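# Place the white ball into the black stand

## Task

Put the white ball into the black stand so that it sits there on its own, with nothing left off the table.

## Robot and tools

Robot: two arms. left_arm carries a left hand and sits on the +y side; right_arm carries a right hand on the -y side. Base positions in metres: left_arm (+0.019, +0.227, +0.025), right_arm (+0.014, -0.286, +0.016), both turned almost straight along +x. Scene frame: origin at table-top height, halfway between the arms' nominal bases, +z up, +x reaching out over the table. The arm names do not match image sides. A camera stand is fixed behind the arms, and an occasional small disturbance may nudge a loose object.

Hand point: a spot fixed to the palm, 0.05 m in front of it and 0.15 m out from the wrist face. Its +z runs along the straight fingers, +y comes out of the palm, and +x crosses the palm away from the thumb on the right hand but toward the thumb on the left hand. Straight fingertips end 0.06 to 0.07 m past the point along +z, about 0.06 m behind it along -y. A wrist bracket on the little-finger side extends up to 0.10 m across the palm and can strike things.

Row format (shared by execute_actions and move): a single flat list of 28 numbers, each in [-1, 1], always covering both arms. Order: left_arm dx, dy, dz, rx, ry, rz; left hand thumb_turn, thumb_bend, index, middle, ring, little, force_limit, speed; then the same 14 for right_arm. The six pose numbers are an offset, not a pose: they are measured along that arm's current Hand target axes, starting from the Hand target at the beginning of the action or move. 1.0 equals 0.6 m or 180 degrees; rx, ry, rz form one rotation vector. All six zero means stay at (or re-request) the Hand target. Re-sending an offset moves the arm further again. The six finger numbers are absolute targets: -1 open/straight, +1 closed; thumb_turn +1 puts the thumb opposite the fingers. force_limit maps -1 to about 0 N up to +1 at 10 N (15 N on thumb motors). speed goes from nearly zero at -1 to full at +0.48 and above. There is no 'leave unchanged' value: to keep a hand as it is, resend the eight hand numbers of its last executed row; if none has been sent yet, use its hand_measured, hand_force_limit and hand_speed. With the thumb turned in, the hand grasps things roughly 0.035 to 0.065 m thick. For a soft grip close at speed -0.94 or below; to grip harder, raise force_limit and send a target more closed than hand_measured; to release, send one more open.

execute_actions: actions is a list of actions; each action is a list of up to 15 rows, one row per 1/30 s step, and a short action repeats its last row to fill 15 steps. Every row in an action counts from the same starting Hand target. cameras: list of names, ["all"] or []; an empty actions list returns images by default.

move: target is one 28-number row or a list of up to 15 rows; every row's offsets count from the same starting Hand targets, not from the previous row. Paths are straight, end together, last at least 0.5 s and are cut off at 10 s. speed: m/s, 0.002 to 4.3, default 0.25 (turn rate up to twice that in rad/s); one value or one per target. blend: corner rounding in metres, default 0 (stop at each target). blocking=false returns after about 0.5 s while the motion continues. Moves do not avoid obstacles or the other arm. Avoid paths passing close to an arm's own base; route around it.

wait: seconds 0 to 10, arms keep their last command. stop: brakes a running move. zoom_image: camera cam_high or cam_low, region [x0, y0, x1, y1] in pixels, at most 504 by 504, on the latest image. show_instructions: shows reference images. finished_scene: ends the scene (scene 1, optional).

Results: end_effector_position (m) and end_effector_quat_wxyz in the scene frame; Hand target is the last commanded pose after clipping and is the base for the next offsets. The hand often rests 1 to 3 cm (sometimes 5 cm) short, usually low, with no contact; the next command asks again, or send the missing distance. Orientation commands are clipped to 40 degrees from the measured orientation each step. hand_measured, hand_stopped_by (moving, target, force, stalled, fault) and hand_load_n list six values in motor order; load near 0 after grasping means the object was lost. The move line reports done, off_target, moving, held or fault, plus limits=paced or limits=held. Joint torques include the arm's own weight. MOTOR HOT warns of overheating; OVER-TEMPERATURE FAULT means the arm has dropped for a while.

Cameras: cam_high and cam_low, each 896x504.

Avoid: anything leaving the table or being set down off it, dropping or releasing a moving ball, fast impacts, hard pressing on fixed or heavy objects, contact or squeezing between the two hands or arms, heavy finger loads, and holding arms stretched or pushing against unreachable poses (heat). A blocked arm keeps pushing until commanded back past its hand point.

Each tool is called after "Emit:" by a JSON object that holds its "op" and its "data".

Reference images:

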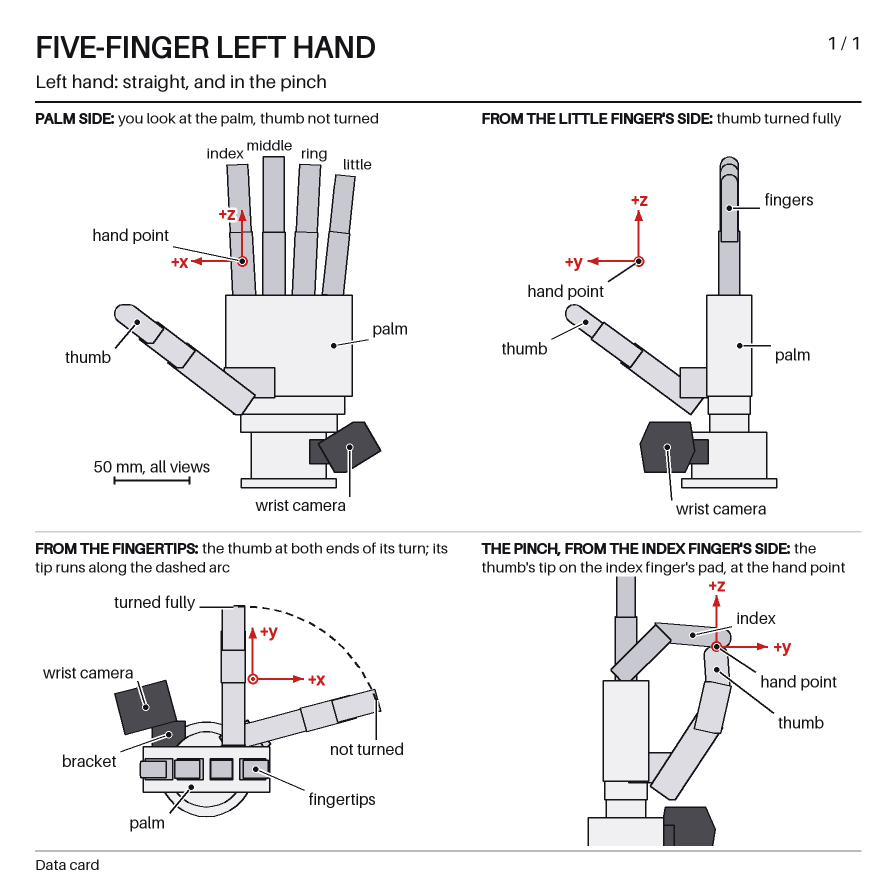

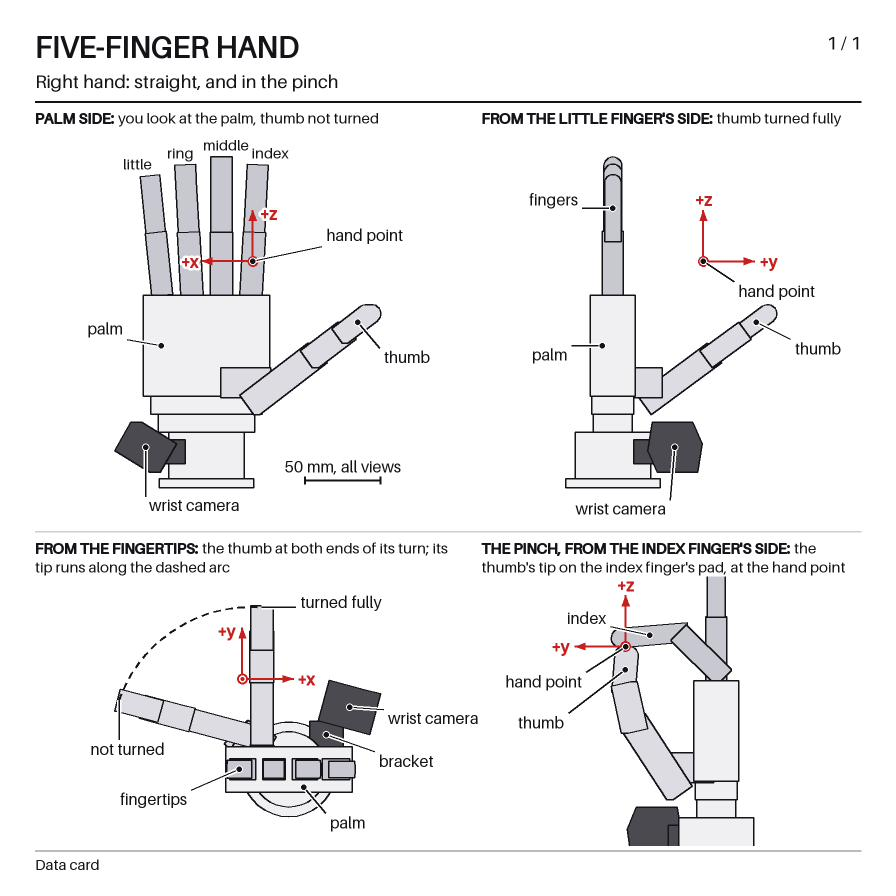

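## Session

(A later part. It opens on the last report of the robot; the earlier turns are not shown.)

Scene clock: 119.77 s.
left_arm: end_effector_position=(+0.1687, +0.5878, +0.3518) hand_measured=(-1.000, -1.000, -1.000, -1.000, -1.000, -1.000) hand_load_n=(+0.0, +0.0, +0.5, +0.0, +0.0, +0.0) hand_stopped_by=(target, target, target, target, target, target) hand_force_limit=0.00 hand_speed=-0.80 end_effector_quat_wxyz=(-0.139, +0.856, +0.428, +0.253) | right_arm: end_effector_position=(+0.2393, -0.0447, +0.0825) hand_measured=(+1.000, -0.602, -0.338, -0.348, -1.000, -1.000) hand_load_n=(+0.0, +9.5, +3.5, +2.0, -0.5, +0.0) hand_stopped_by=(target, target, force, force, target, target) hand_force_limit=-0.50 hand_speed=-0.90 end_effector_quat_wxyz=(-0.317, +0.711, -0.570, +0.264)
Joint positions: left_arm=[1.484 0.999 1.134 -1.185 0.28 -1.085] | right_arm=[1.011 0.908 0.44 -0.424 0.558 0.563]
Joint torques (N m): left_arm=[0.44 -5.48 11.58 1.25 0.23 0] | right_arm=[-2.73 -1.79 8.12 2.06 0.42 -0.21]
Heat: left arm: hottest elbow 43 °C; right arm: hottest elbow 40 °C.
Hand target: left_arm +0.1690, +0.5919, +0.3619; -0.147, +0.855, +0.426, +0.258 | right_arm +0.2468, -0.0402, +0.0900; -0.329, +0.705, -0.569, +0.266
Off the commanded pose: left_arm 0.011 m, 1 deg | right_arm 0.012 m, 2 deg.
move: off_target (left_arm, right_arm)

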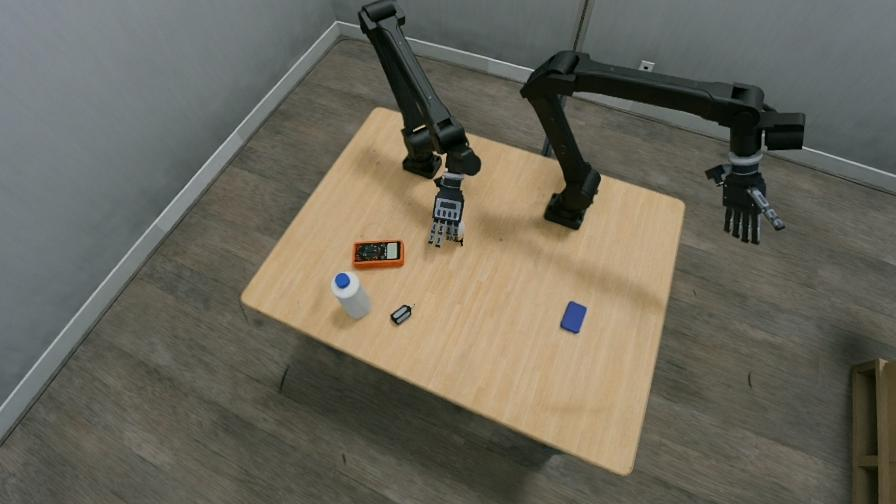

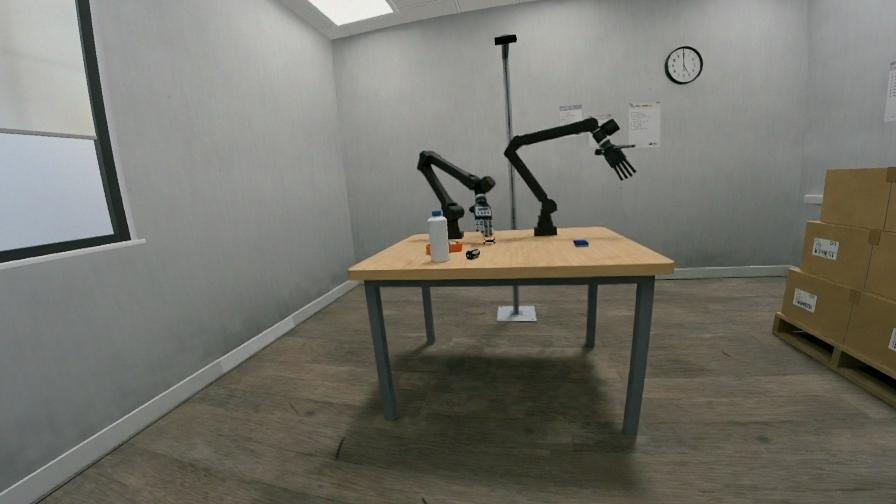

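Emit:
{"op": "move", "data": {"target": [0,0,0,0,0,0,-1,-1,-1,-1,-1,-1,0,-0.8,-0.008,0.011,0.018,0,0,0,1,-0.6,-0.2,-0.2,-1,-1,-0.5,-0.9], "speed": 0.05, "cameras": ["all"]}}

Emit:
{"op": "zoom_image", "data": {"camera": "cam_high", "region": [435, 205, 485, 255]}}

Emit:
{"op": "zoom_image", "data": {"camera": "cam_low", "region": [465, 205, 515, 255]}}

Scene clock: 127.10 s.
left_arm: end_effector_position=(+0.1687, +0.5878, +0.3518) hand_measured=(-1.000, -1.000, -1.000, -1.000, -1.000, -1.000) hand_load_n=(+0.0, +0.0, +0.0, +0.0, +0.0, +0.0) hand_stopped_by=(target, target, target, target, target, target) hand_force_limit=0.00 hand_speed=-0.80 end_effector_quat_wxyz=(-0.139, +0.856, +0.428, +0.253) | right_arm: end_effector_position=(+0.2444, -0.0371, +0.0744) hand_measured=(+1.000, -0.602, -0.338, -0.348, -1.000, -1.000) hand_load_n=(+0.5, +9.5, +3.5, +1.5, +0.0, +0.0) hand_stopped_by=(target, target, force, force, target, target) hand_force_limit=-0.50 hand_speed=-0.90 end_effector_quat_wxyz=(-0.321, +0.709, -0.570, +0.263)
Joint positions: left_arm=[1.484 0.999 1.134 -1.185 0.28 -1.085] | right_arm=[1.011 0.956 0.435 -0.362 0.558 0.563]
Joint torques (N m): left_arm=[0.32 -5.48 11.59 1.18 0.23 0] | right_arm=[-2.55 -1.96 7.49 1.99 0.48 -0.18]
Heat: left arm: hottest elbow 43 °C; right arm: hottest elbow 39 °C.
Hand target: left_arm +0.1690, +0.5919, +0.3619; -0.147, +0.855, +0.426, +0.258 | right_arm +0.2497, -0.0346, +0.0779; -0.329, +0.705, -0.569, +0.266
Off the commanded pose: left_arm 0.011 m, 1 deg | right_arm 0.007 m, 1 deg.
move: off_target (left_arm)

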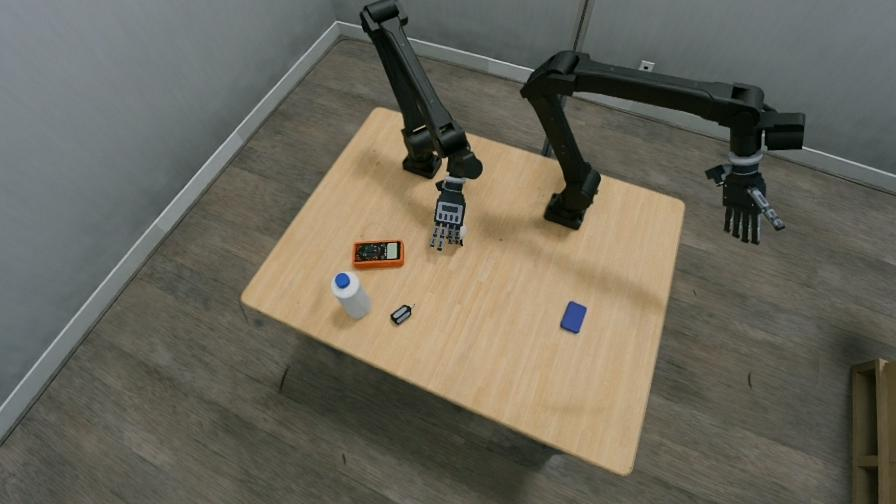

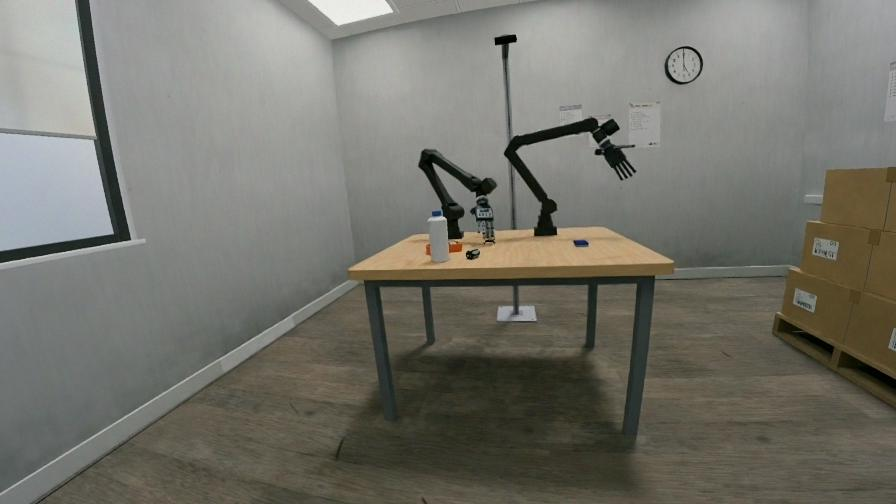

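Scaled by 10.080.

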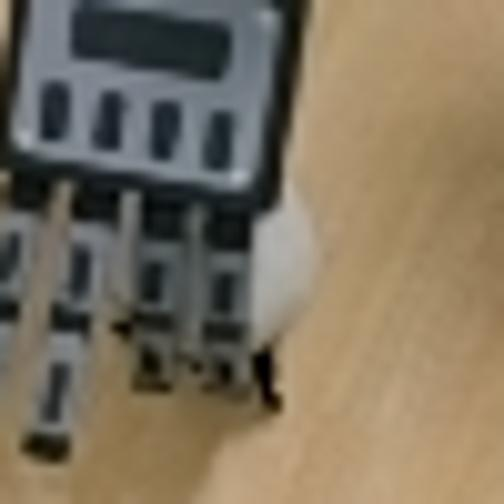

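Scaled by 10.080.

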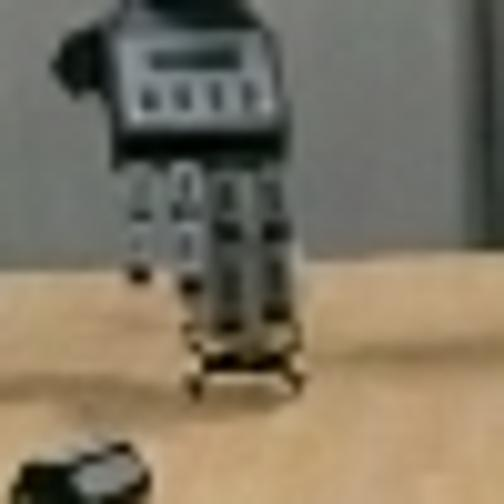

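Emit:
{"op": "zoom_image", "data": {"camera": "cam_low", "region": [478, 222, 502, 246]}}

Emit:
{"op": "zoom_image", "data": {"camera": "cam_high", "region": [442, 220, 472, 250]}}

Scaled by 21.000.

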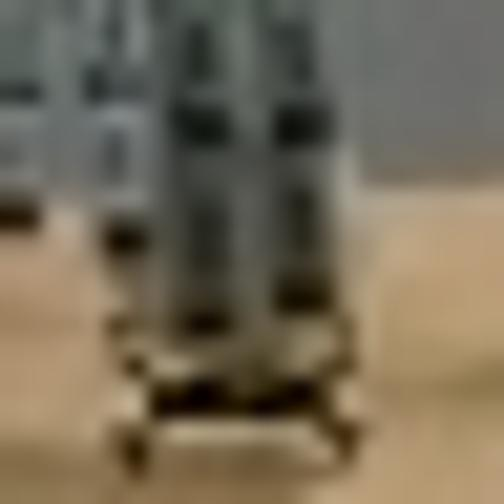

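Scaled by 16.800.

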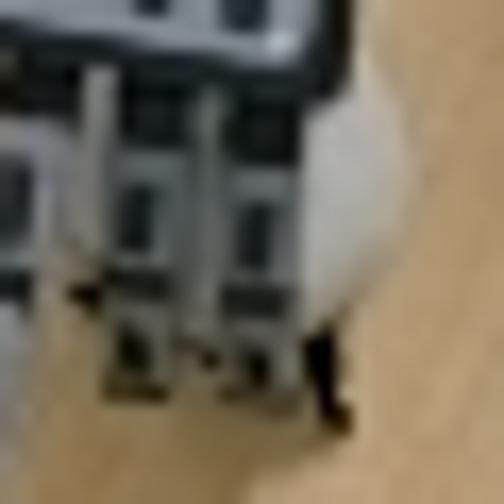

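Emit:
{"op": "move", "data": {"target": [0,0,0,0,0,0,-1,-1,-1,-1,-1,-1,0,-0.8,0,0.0165,0.0122,0,0,0,1,-0.6,-0.2,-0.2,-1,-1,-0.5,-0.9], "speed": 0.03, "cameras": ["all"]}}

Emit:
{"op": "zoom_image", "data": {"camera": "cam_high", "region": [442, 220, 472, 250]}}

Emit:
{"op": "zoom_image", "data": {"camera": "cam_low", "region": [478, 222, 502, 246]}}

Scene clock: 133.30 s.
left_arm: end_effector_position=(+0.1687, +0.5878, +0.3518) hand_measured=(-1.000, -1.000, -1.000, -1.000, -1.000, -1.000) hand_load_n=(+0.0, +0.0, +0.0, +0.0, +0.0, +0.5) hand_stopped_by=(target, target, target, target, target, target) hand_force_limit=0.00 hand_speed=-0.80 end_effector_quat_wxyz=(-0.139, +0.856, +0.428, +0.253) | right_arm: end_effector_position=(+0.2474, -0.0337, +0.0702) hand_measured=(+1.000, -0.602, -0.338, -0.348, -1.000, -1.000) hand_load_n=(-0.5, +9.5, +3.5, +1.5, +0.0, +0.0) hand_stopped_by=(target, target, force, force, target, target) hand_force_limit=-0.50 hand_speed=-0.90 end_effector_quat_wxyz=(-0.331, +0.704, -0.571, +0.264)
Joint positions: left_arm=[1.484 0.999 1.134 -1.185 0.28 -1.085] | right_arm=[1.011 0.972 0.421 -0.31 0.561 0.563]
Joint torques (N m): left_arm=[0.26 -5.6 11.59 1.2 0.24 0] | right_arm=[-2.37 -1.26 6.8 1.91 0.38 -0.16]
Heat: left arm: hottest elbow 44 °C; right arm: hottest elbow 39 °C.
Hand target: left_arm +0.1690, +0.5919, +0.3619; -0.147, +0.855, +0.426, +0.258 | right_arm +0.2491, -0.0348, +0.0656; -0.329, +0.705, -0.569, +0.266
Off the commanded pose: left_arm 0.011 m, 1 deg | right_arm 0.005 m, 0 deg.
move: off_target (left_arm)

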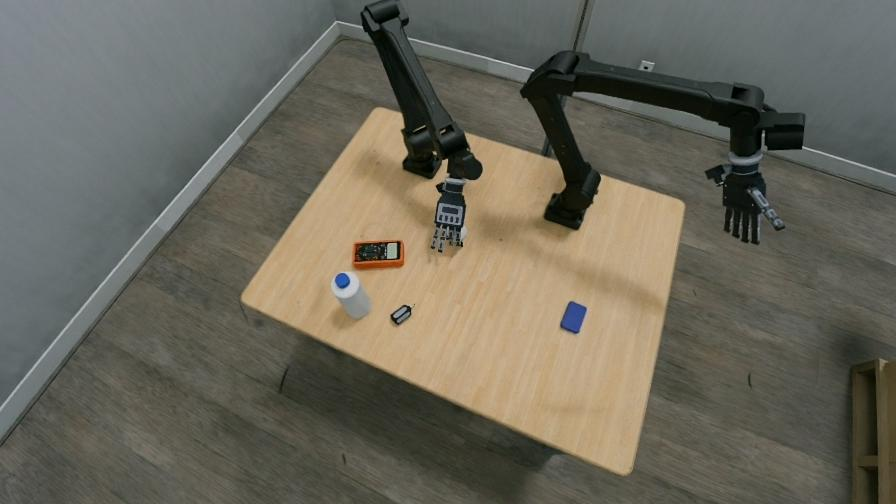

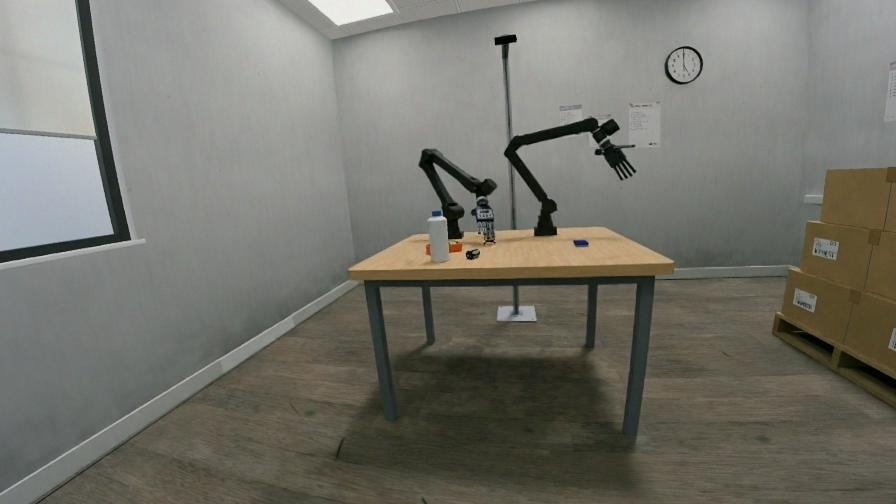

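Scaled by 16.800.

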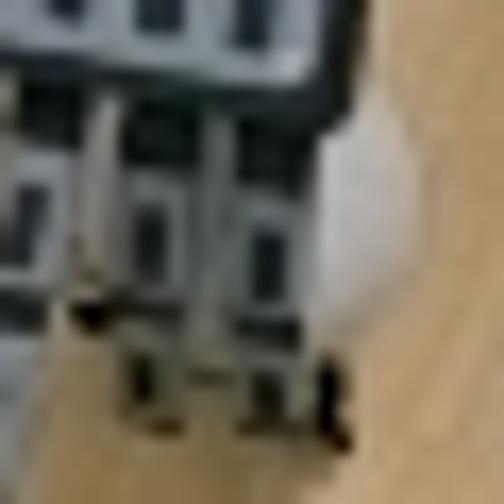

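Scaled by 21.000.

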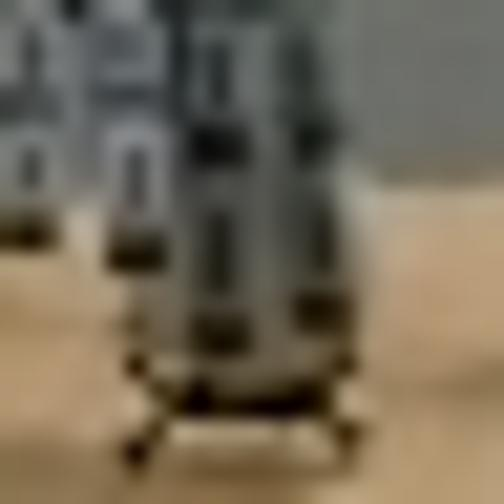

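Emit:
{"op": "move", "data": {"target": [0,0,0,0,0,0,-1,-1,-1,-1,-1,-1,0,-0.8,0,0.0064,0.0054,0,0,0,1,-0.6,-0.2,-0.2,-1,-1,-0.5,-0.9], "speed": 0.03, "cameras": ["all"]}}

Emit:
{"op": "zoom_image", "data": {"camera": "cam_high", "region": [442, 220, 472, 250]}}

Emit:
{"op": "zoom_image", "data": {"camera": "cam_low", "region": [478, 222, 502, 246]}}

Scene clock: 139.13 s.
left_arm: end_effector_position=(+0.1687, +0.5878, +0.3518) hand_measured=(-1.000, -1.000, -1.000, -1.000, -1.000, -1.000) hand_load_n=(+0.0, +0.0, +0.0, +0.0, +0.0, +0.0) hand_stopped_by=(target, target, target, target, target, target) hand_force_limit=0.00 hand_speed=-0.80 end_effector_quat_wxyz=(-0.139, +0.856, +0.428, +0.253) | right_arm: end_effector_position=(+0.2493, -0.0315, +0.0697) hand_measured=(+1.000, -0.602, -0.338, -0.348, -1.000, -1.000) hand_load_n=(-0.5, +10.0, +3.0, +1.5, +0.0, +0.0) hand_stopped_by=(target, target, force, force, target, target) hand_force_limit=-0.50 hand_speed=-0.90 end_effector_quat_wxyz=(-0.336, +0.701, -0.571, +0.264)
Joint positions: left_arm=[1.484 0.999 1.134 -1.185 0.28 -1.085] | right_arm=[1.011 0.978 0.416 -0.287 0.563 0.563]
Joint torques (N m): left_arm=[0.44 -5.3 11.59 1.16 0.22 0] | right_arm=[-2.37 -0.91 6.43 1.84 0.3 -0.16]
Heat: left arm: hottest elbow 44 °C; right arm: hottest elbow 39 °C.
Hand target: left_arm +0.1690, +0.5919, +0.3619; -0.147, +0.855, +0.426, +0.258 | right_arm +0.2491, -0.0348, +0.0606; -0.329, +0.705, -0.569, +0.266
Off the commanded pose: left_arm 0.011 m, 1 deg | right_arm 0.010 m, 1 deg.
move: off_target (left_arm)

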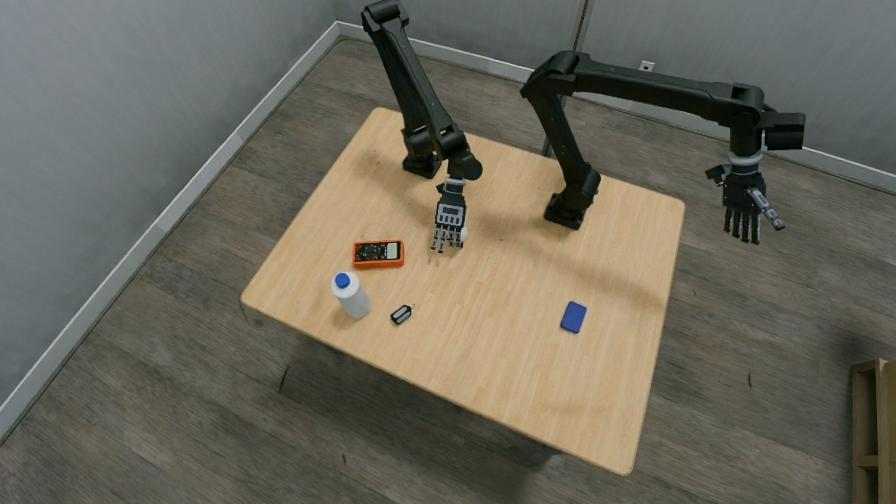

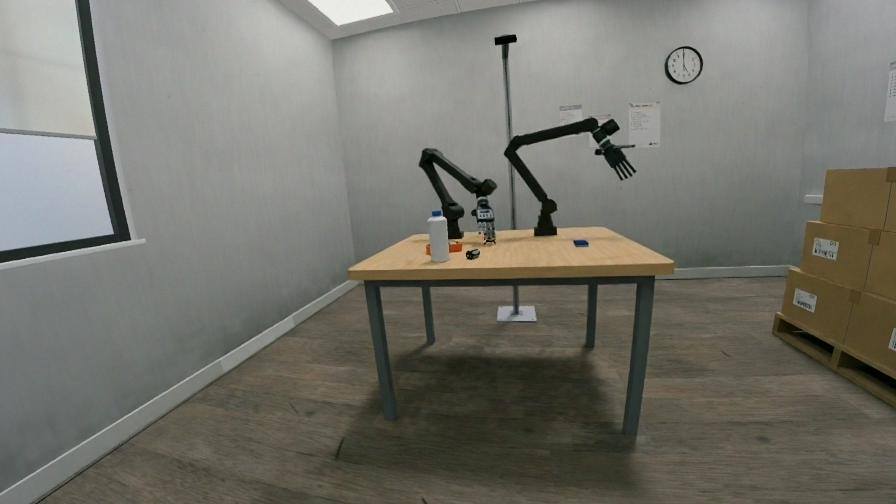

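Scaled by 16.800.

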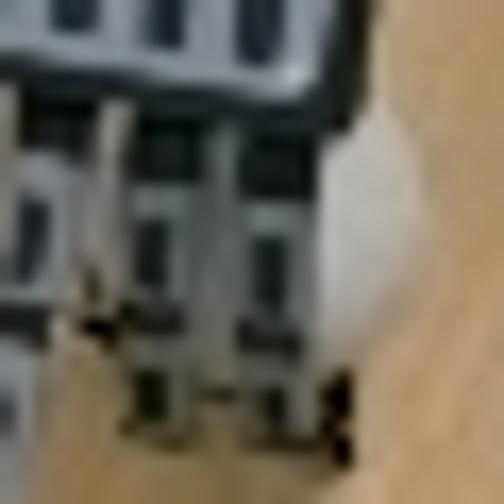

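Scaled by 21.000.

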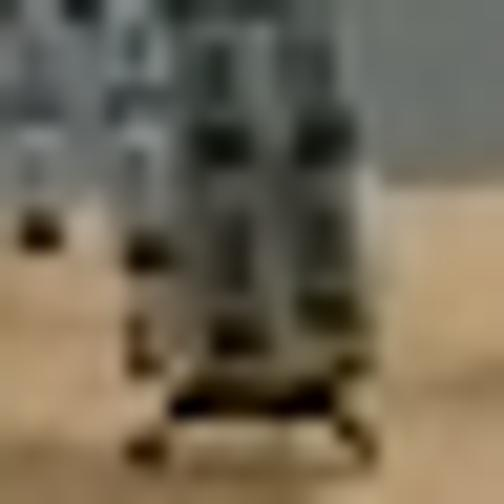

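Emit:
{"op": "move", "data": {"target": [0,0,0,0,0,0,-1,-1,-1,-1,-1,-1,0,-0.8,0,-0.0102,-0.0086,0,0,0,1,-0.6,-0.2,-0.2,-1,-1,-0.5,-0.9], "speed": 0.03, "cameras": ["all"]}}

Emit:
{"op": "zoom_image", "data": {"camera": "cam_high", "region": [442, 220, 472, 250]}}

Emit:
{"op": "zoom_image", "data": {"camera": "cam_low", "region": [478, 222, 502, 246]}}

Scene clock: 142.40 s.
left_arm: end_effector_position=(+0.1687, +0.5878, +0.3518) hand_measured=(-1.000, -1.000, -1.000, -1.000, -1.000, -1.000) hand_load_n=(+0.0, +0.0, +0.0, +0.5, +0.0, +0.0) hand_stopped_by=(target, target, target, target, target, target) hand_force_limit=0.00 hand_speed=-0.80 end_effector_quat_wxyz=(-0.139, +0.856, +0.428, +0.253) | right_arm: end_effector_position=(+0.2492, -0.0317, +0.0698) hand_measured=(+1.000, -0.602, -0.338, -0.348, -1.000, -1.000) hand_load_n=(+0.0, +9.5, +3.5, +1.5, +0.0, +0.0) hand_stopped_by=(target, target, force, force, target, target) hand_force_limit=-0.50 hand_speed=-0.90 end_effector_quat_wxyz=(-0.336, +0.701, -0.571, +0.264)
Joint positions: left_arm=[1.484 0.999 1.134 -1.185 0.28 -1.085] | right_arm=[1.011 0.978 0.416 -0.288 0.563 0.563]
Joint torques (N m): left_arm=[0.26 -5.42 11.58 1.21 0.24 0.01] | right_arm=[-2.37 -2.14 7.43 0.51 0.29 -0.17]
Heat: left arm: hottest elbow 44 °C; right arm: hottest elbow 39 °C.
Hand target: left_arm +0.1690, +0.5919, +0.3619; -0.147, +0.855, +0.426, +0.258 | right_arm +0.2491, -0.0348, +0.0687; -0.329, +0.705, -0.569, +0.266
Off the commanded pose: left_arm 0.011 m, 1 deg | right_arm 0.003 m, 1 deg.
move: off_target (left_arm)

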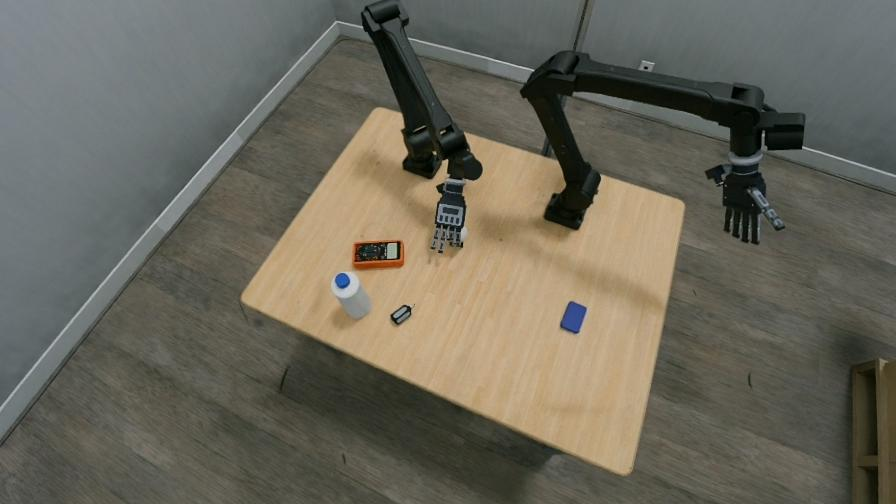

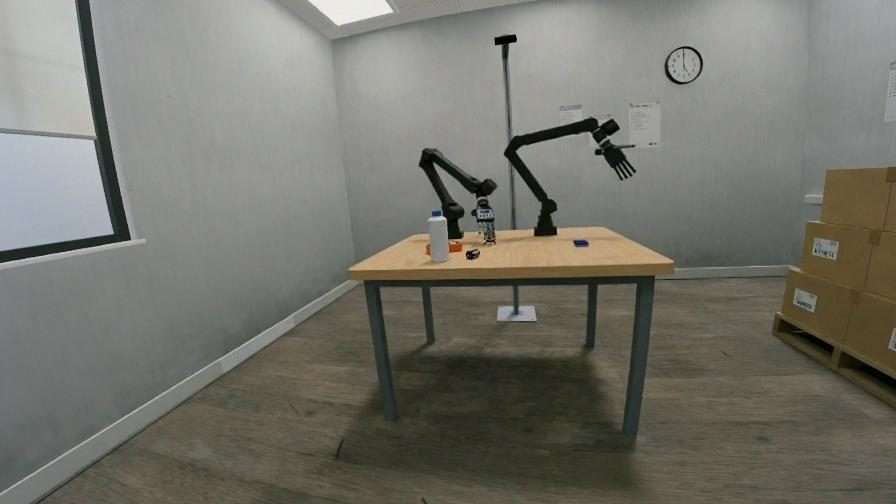

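Scaled by 16.800.

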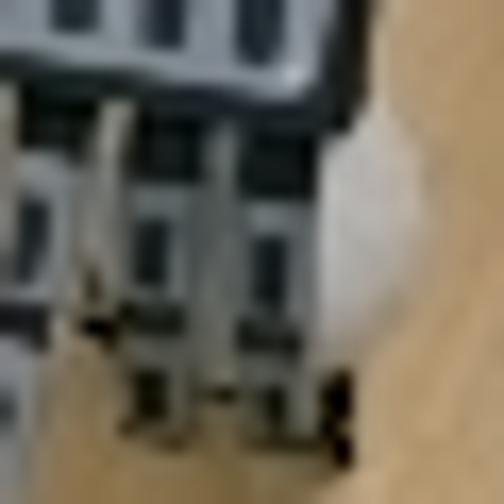

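Scaled by 21.000.

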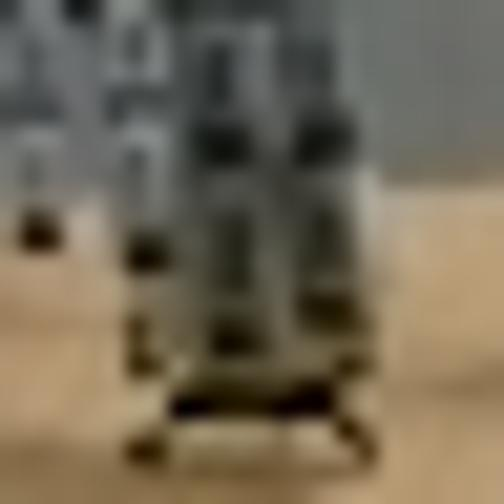

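Emit:
{"op": "move", "data": {"target": [0,0,0,0,0,0,-1,-1,-1,-1,-1,-1,0,-0.8,0,0,0,0,0,0,1,-0.8,-0.6,-0.6,-1,-1,-0.5,-0.88], "speed": 0.03, "cameras": ["all"]}}

Emit:
{"op": "zoom_image", "data": {"camera": "cam_high", "region": [442, 220, 472, 250]}}

Emit:
{"op": "zoom_image", "data": {"camera": "cam_low", "region": [478, 222, 502, 246]}}

Scene clock: 146.27 s.
left_arm: end_effector_position=(+0.1687, +0.5878, +0.3518) hand_measured=(-1.000, -1.000, -1.000, -1.000, -1.000, -1.000) hand_load_n=(+0.0, +0.0, +0.0, +0.0, +0.0, +0.0) hand_stopped_by=(target, target, target, target, target, target) hand_force_limit=0.00 hand_speed=-0.80 end_effector_quat_wxyz=(-0.139, +0.856, +0.428, +0.253) | right_arm: end_effector_position=(+0.2483, -0.0323, +0.0690) hand_measured=(+1.000, -0.800, -0.600, -0.600, -1.000, -1.000) hand_load_n=(+0.0, +0.0, +0.0, +0.0, +0.0, +0.0) hand_stopped_by=(target, target, target, target, target, target) hand_force_limit=-0.50 hand_speed=-0.88 end_effector_quat_wxyz=(-0.334, +0.702, -0.571, +0.263)
Joint positions: left_arm=[1.484 0.999 1.134 -1.185 0.28 -1.085] | right_arm=[1.011 0.978 0.416 -0.293 0.561 0.563]
Joint torques (N m): left_arm=[0.38 -5.54 11.59 1.18 0.23 -0.01] | right_arm=[-2.37 -2.14 7.42 0.69 0.36 -0.17]
Heat: left arm: hottest elbow 44 °C; right arm: hottest elbow 39 °C.
Hand target: left_arm +0.1690, +0.5919, +0.3619; -0.147, +0.855, +0.426, +0.258 | right_arm +0.2491, -0.0347, +0.0687; -0.329, +0.705, -0.569, +0.266
Off the commanded pose: left_arm 0.011 m, 1 deg | right_arm 0.003 m, 1 deg.
move: off_target (left_arm)

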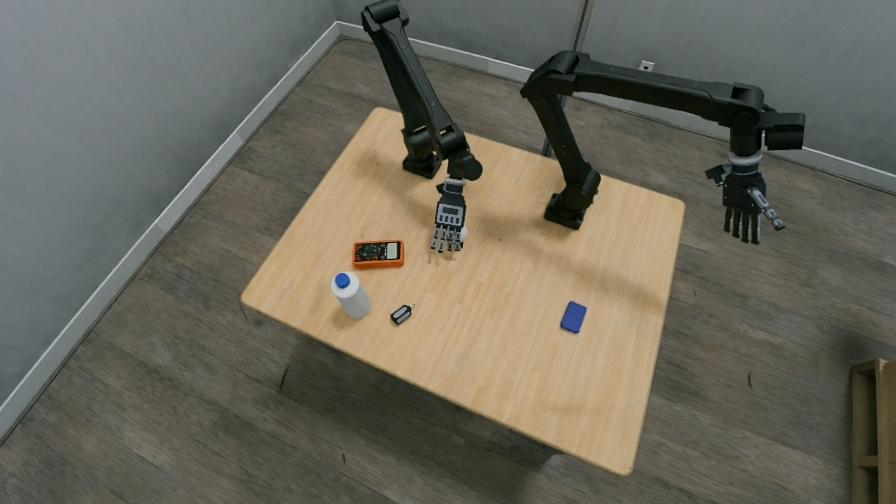

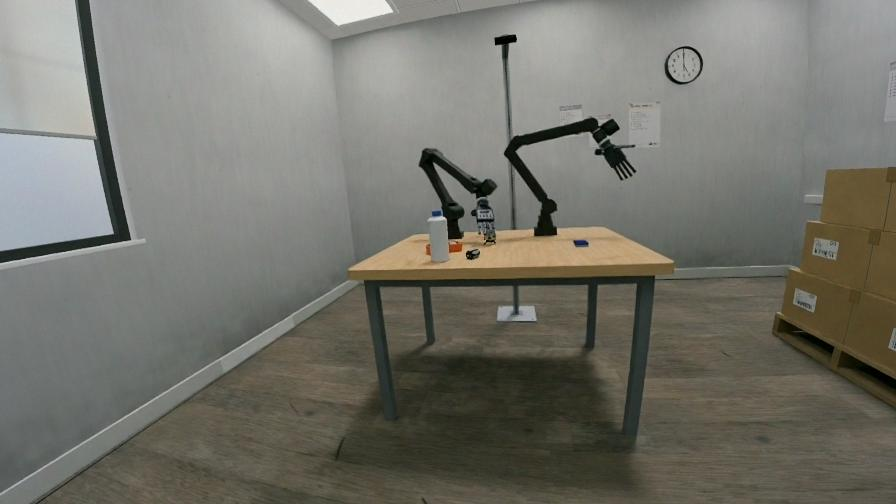

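Scaled by 16.800.

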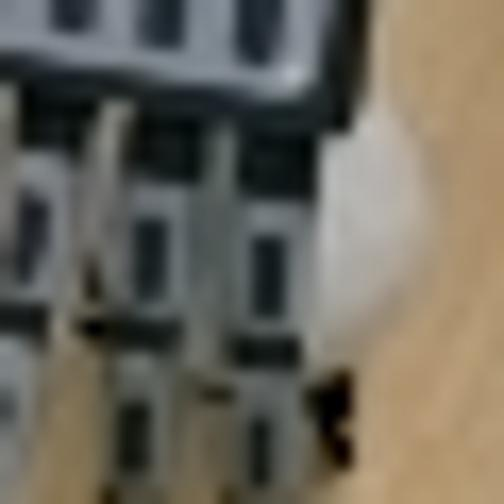

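Scaled by 21.000.

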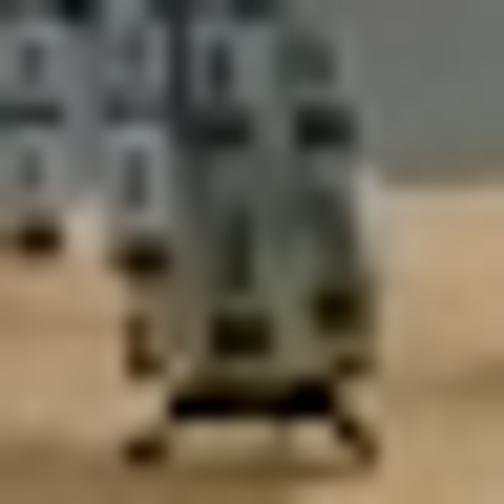

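Emit:
{"op": "move", "data": {"target": [[0,0,0,0,0,0,-1,-1,-1,-1,-1,-1,0,-0.8,0,0,0,0,0,0,1,-0.8,-1,-1,-1,-1,-0.5,-0.6],[0,0,0,0,0,0,-1,-1,-1,-1,-1,-1,0,-0.8,0,-0.1149,-0.0965,0,0,0,1,-0.8,-1,-1,-1,-1,-0.5,-0.6]], "speed": 0.1, "cameras": ["all"]}}

Emit:
{"op": "zoom_image", "data": {"camera": "cam_high", "region": [430, 200, 490, 260]}}

Emit:
{"op": "zoom_image", "data": {"camera": "cam_low", "region": [465, 205, 515, 255]}}

Scene clock: 153.77 s.
left_arm: end_effector_position=(+0.1687, +0.5878, +0.3518) hand_measured=(-1.000, -1.000, -1.000, -1.000, -1.000, -1.000) hand_load_n=(+0.0, +0.0, +0.0, +0.0, +0.0, +0.0) hand_stopped_by=(target, target, target, target, target, target) hand_force_limit=0.00 hand_speed=-0.80 end_effector_quat_wxyz=(-0.139, +0.856, +0.428, +0.253) | right_arm: end_effector_position=(+0.2376, -0.0485, +0.1277) hand_measured=(+1.000, -0.800, -1.000, -1.000, -1.000, -1.000) hand_load_n=(+0.0, +0.0, +0.0, -0.5, +0.0, +0.0) hand_stopped_by=(target, target, target, target, target, target) hand_force_limit=-0.50 hand_speed=-0.60 end_effector_quat_wxyz=(-0.306, +0.715, -0.569, +0.266)
Joint positions: left_arm=[1.484 0.999 1.134 -1.185 0.28 -1.085] | right_arm=[1.011 0.839 0.545 -0.622 0.561 0.563]
Joint torques (N m): left_arm=[0.32 -5.42 11.58 1.17 0.22 -0.01] | right_arm=[-2.37 -1.85 12.11 0.59 0.42 -0.16]
Heat: left arm: hottest elbow 44 °C; right arm: hottest elbow 39 °C.
Hand target: left_arm +0.1690, +0.5919, +0.3619; -0.147, +0.855, +0.426, +0.258 | right_arm +0.2489, -0.0348, +0.1587; -0.329, +0.705, -0.569, +0.266
Off the commanded pose: left_arm 0.011 m, 1 deg | right_arm 0.036 m, 3 deg.
move: off_target (left_arm, right_arm)

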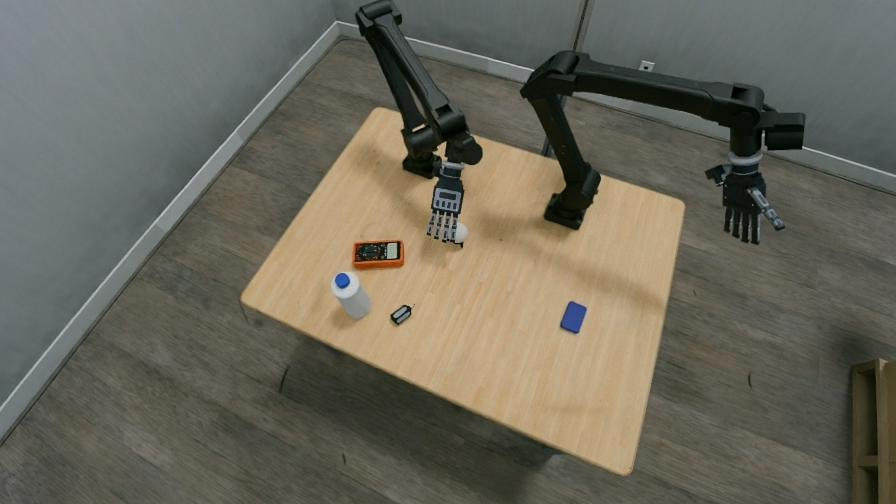

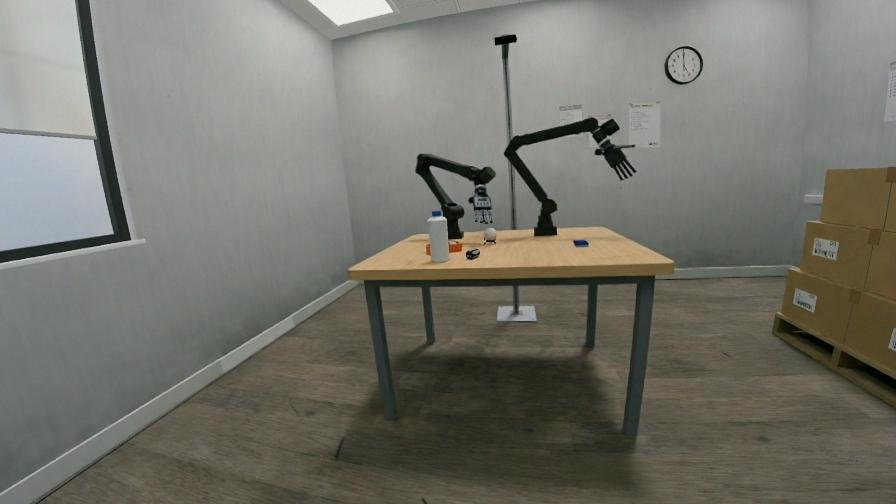

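Scaled by 8.400.

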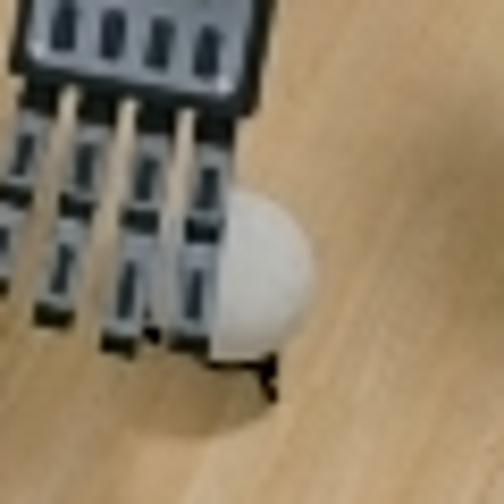

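Scaled by 10.080.

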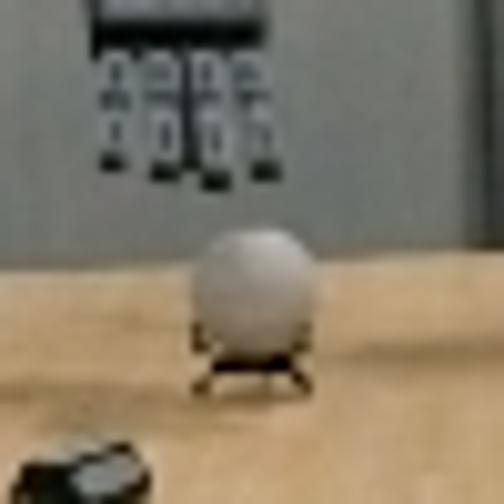

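Emit:
{"op": "finished_scene", "data": {}}

The scene is finished: the task was done.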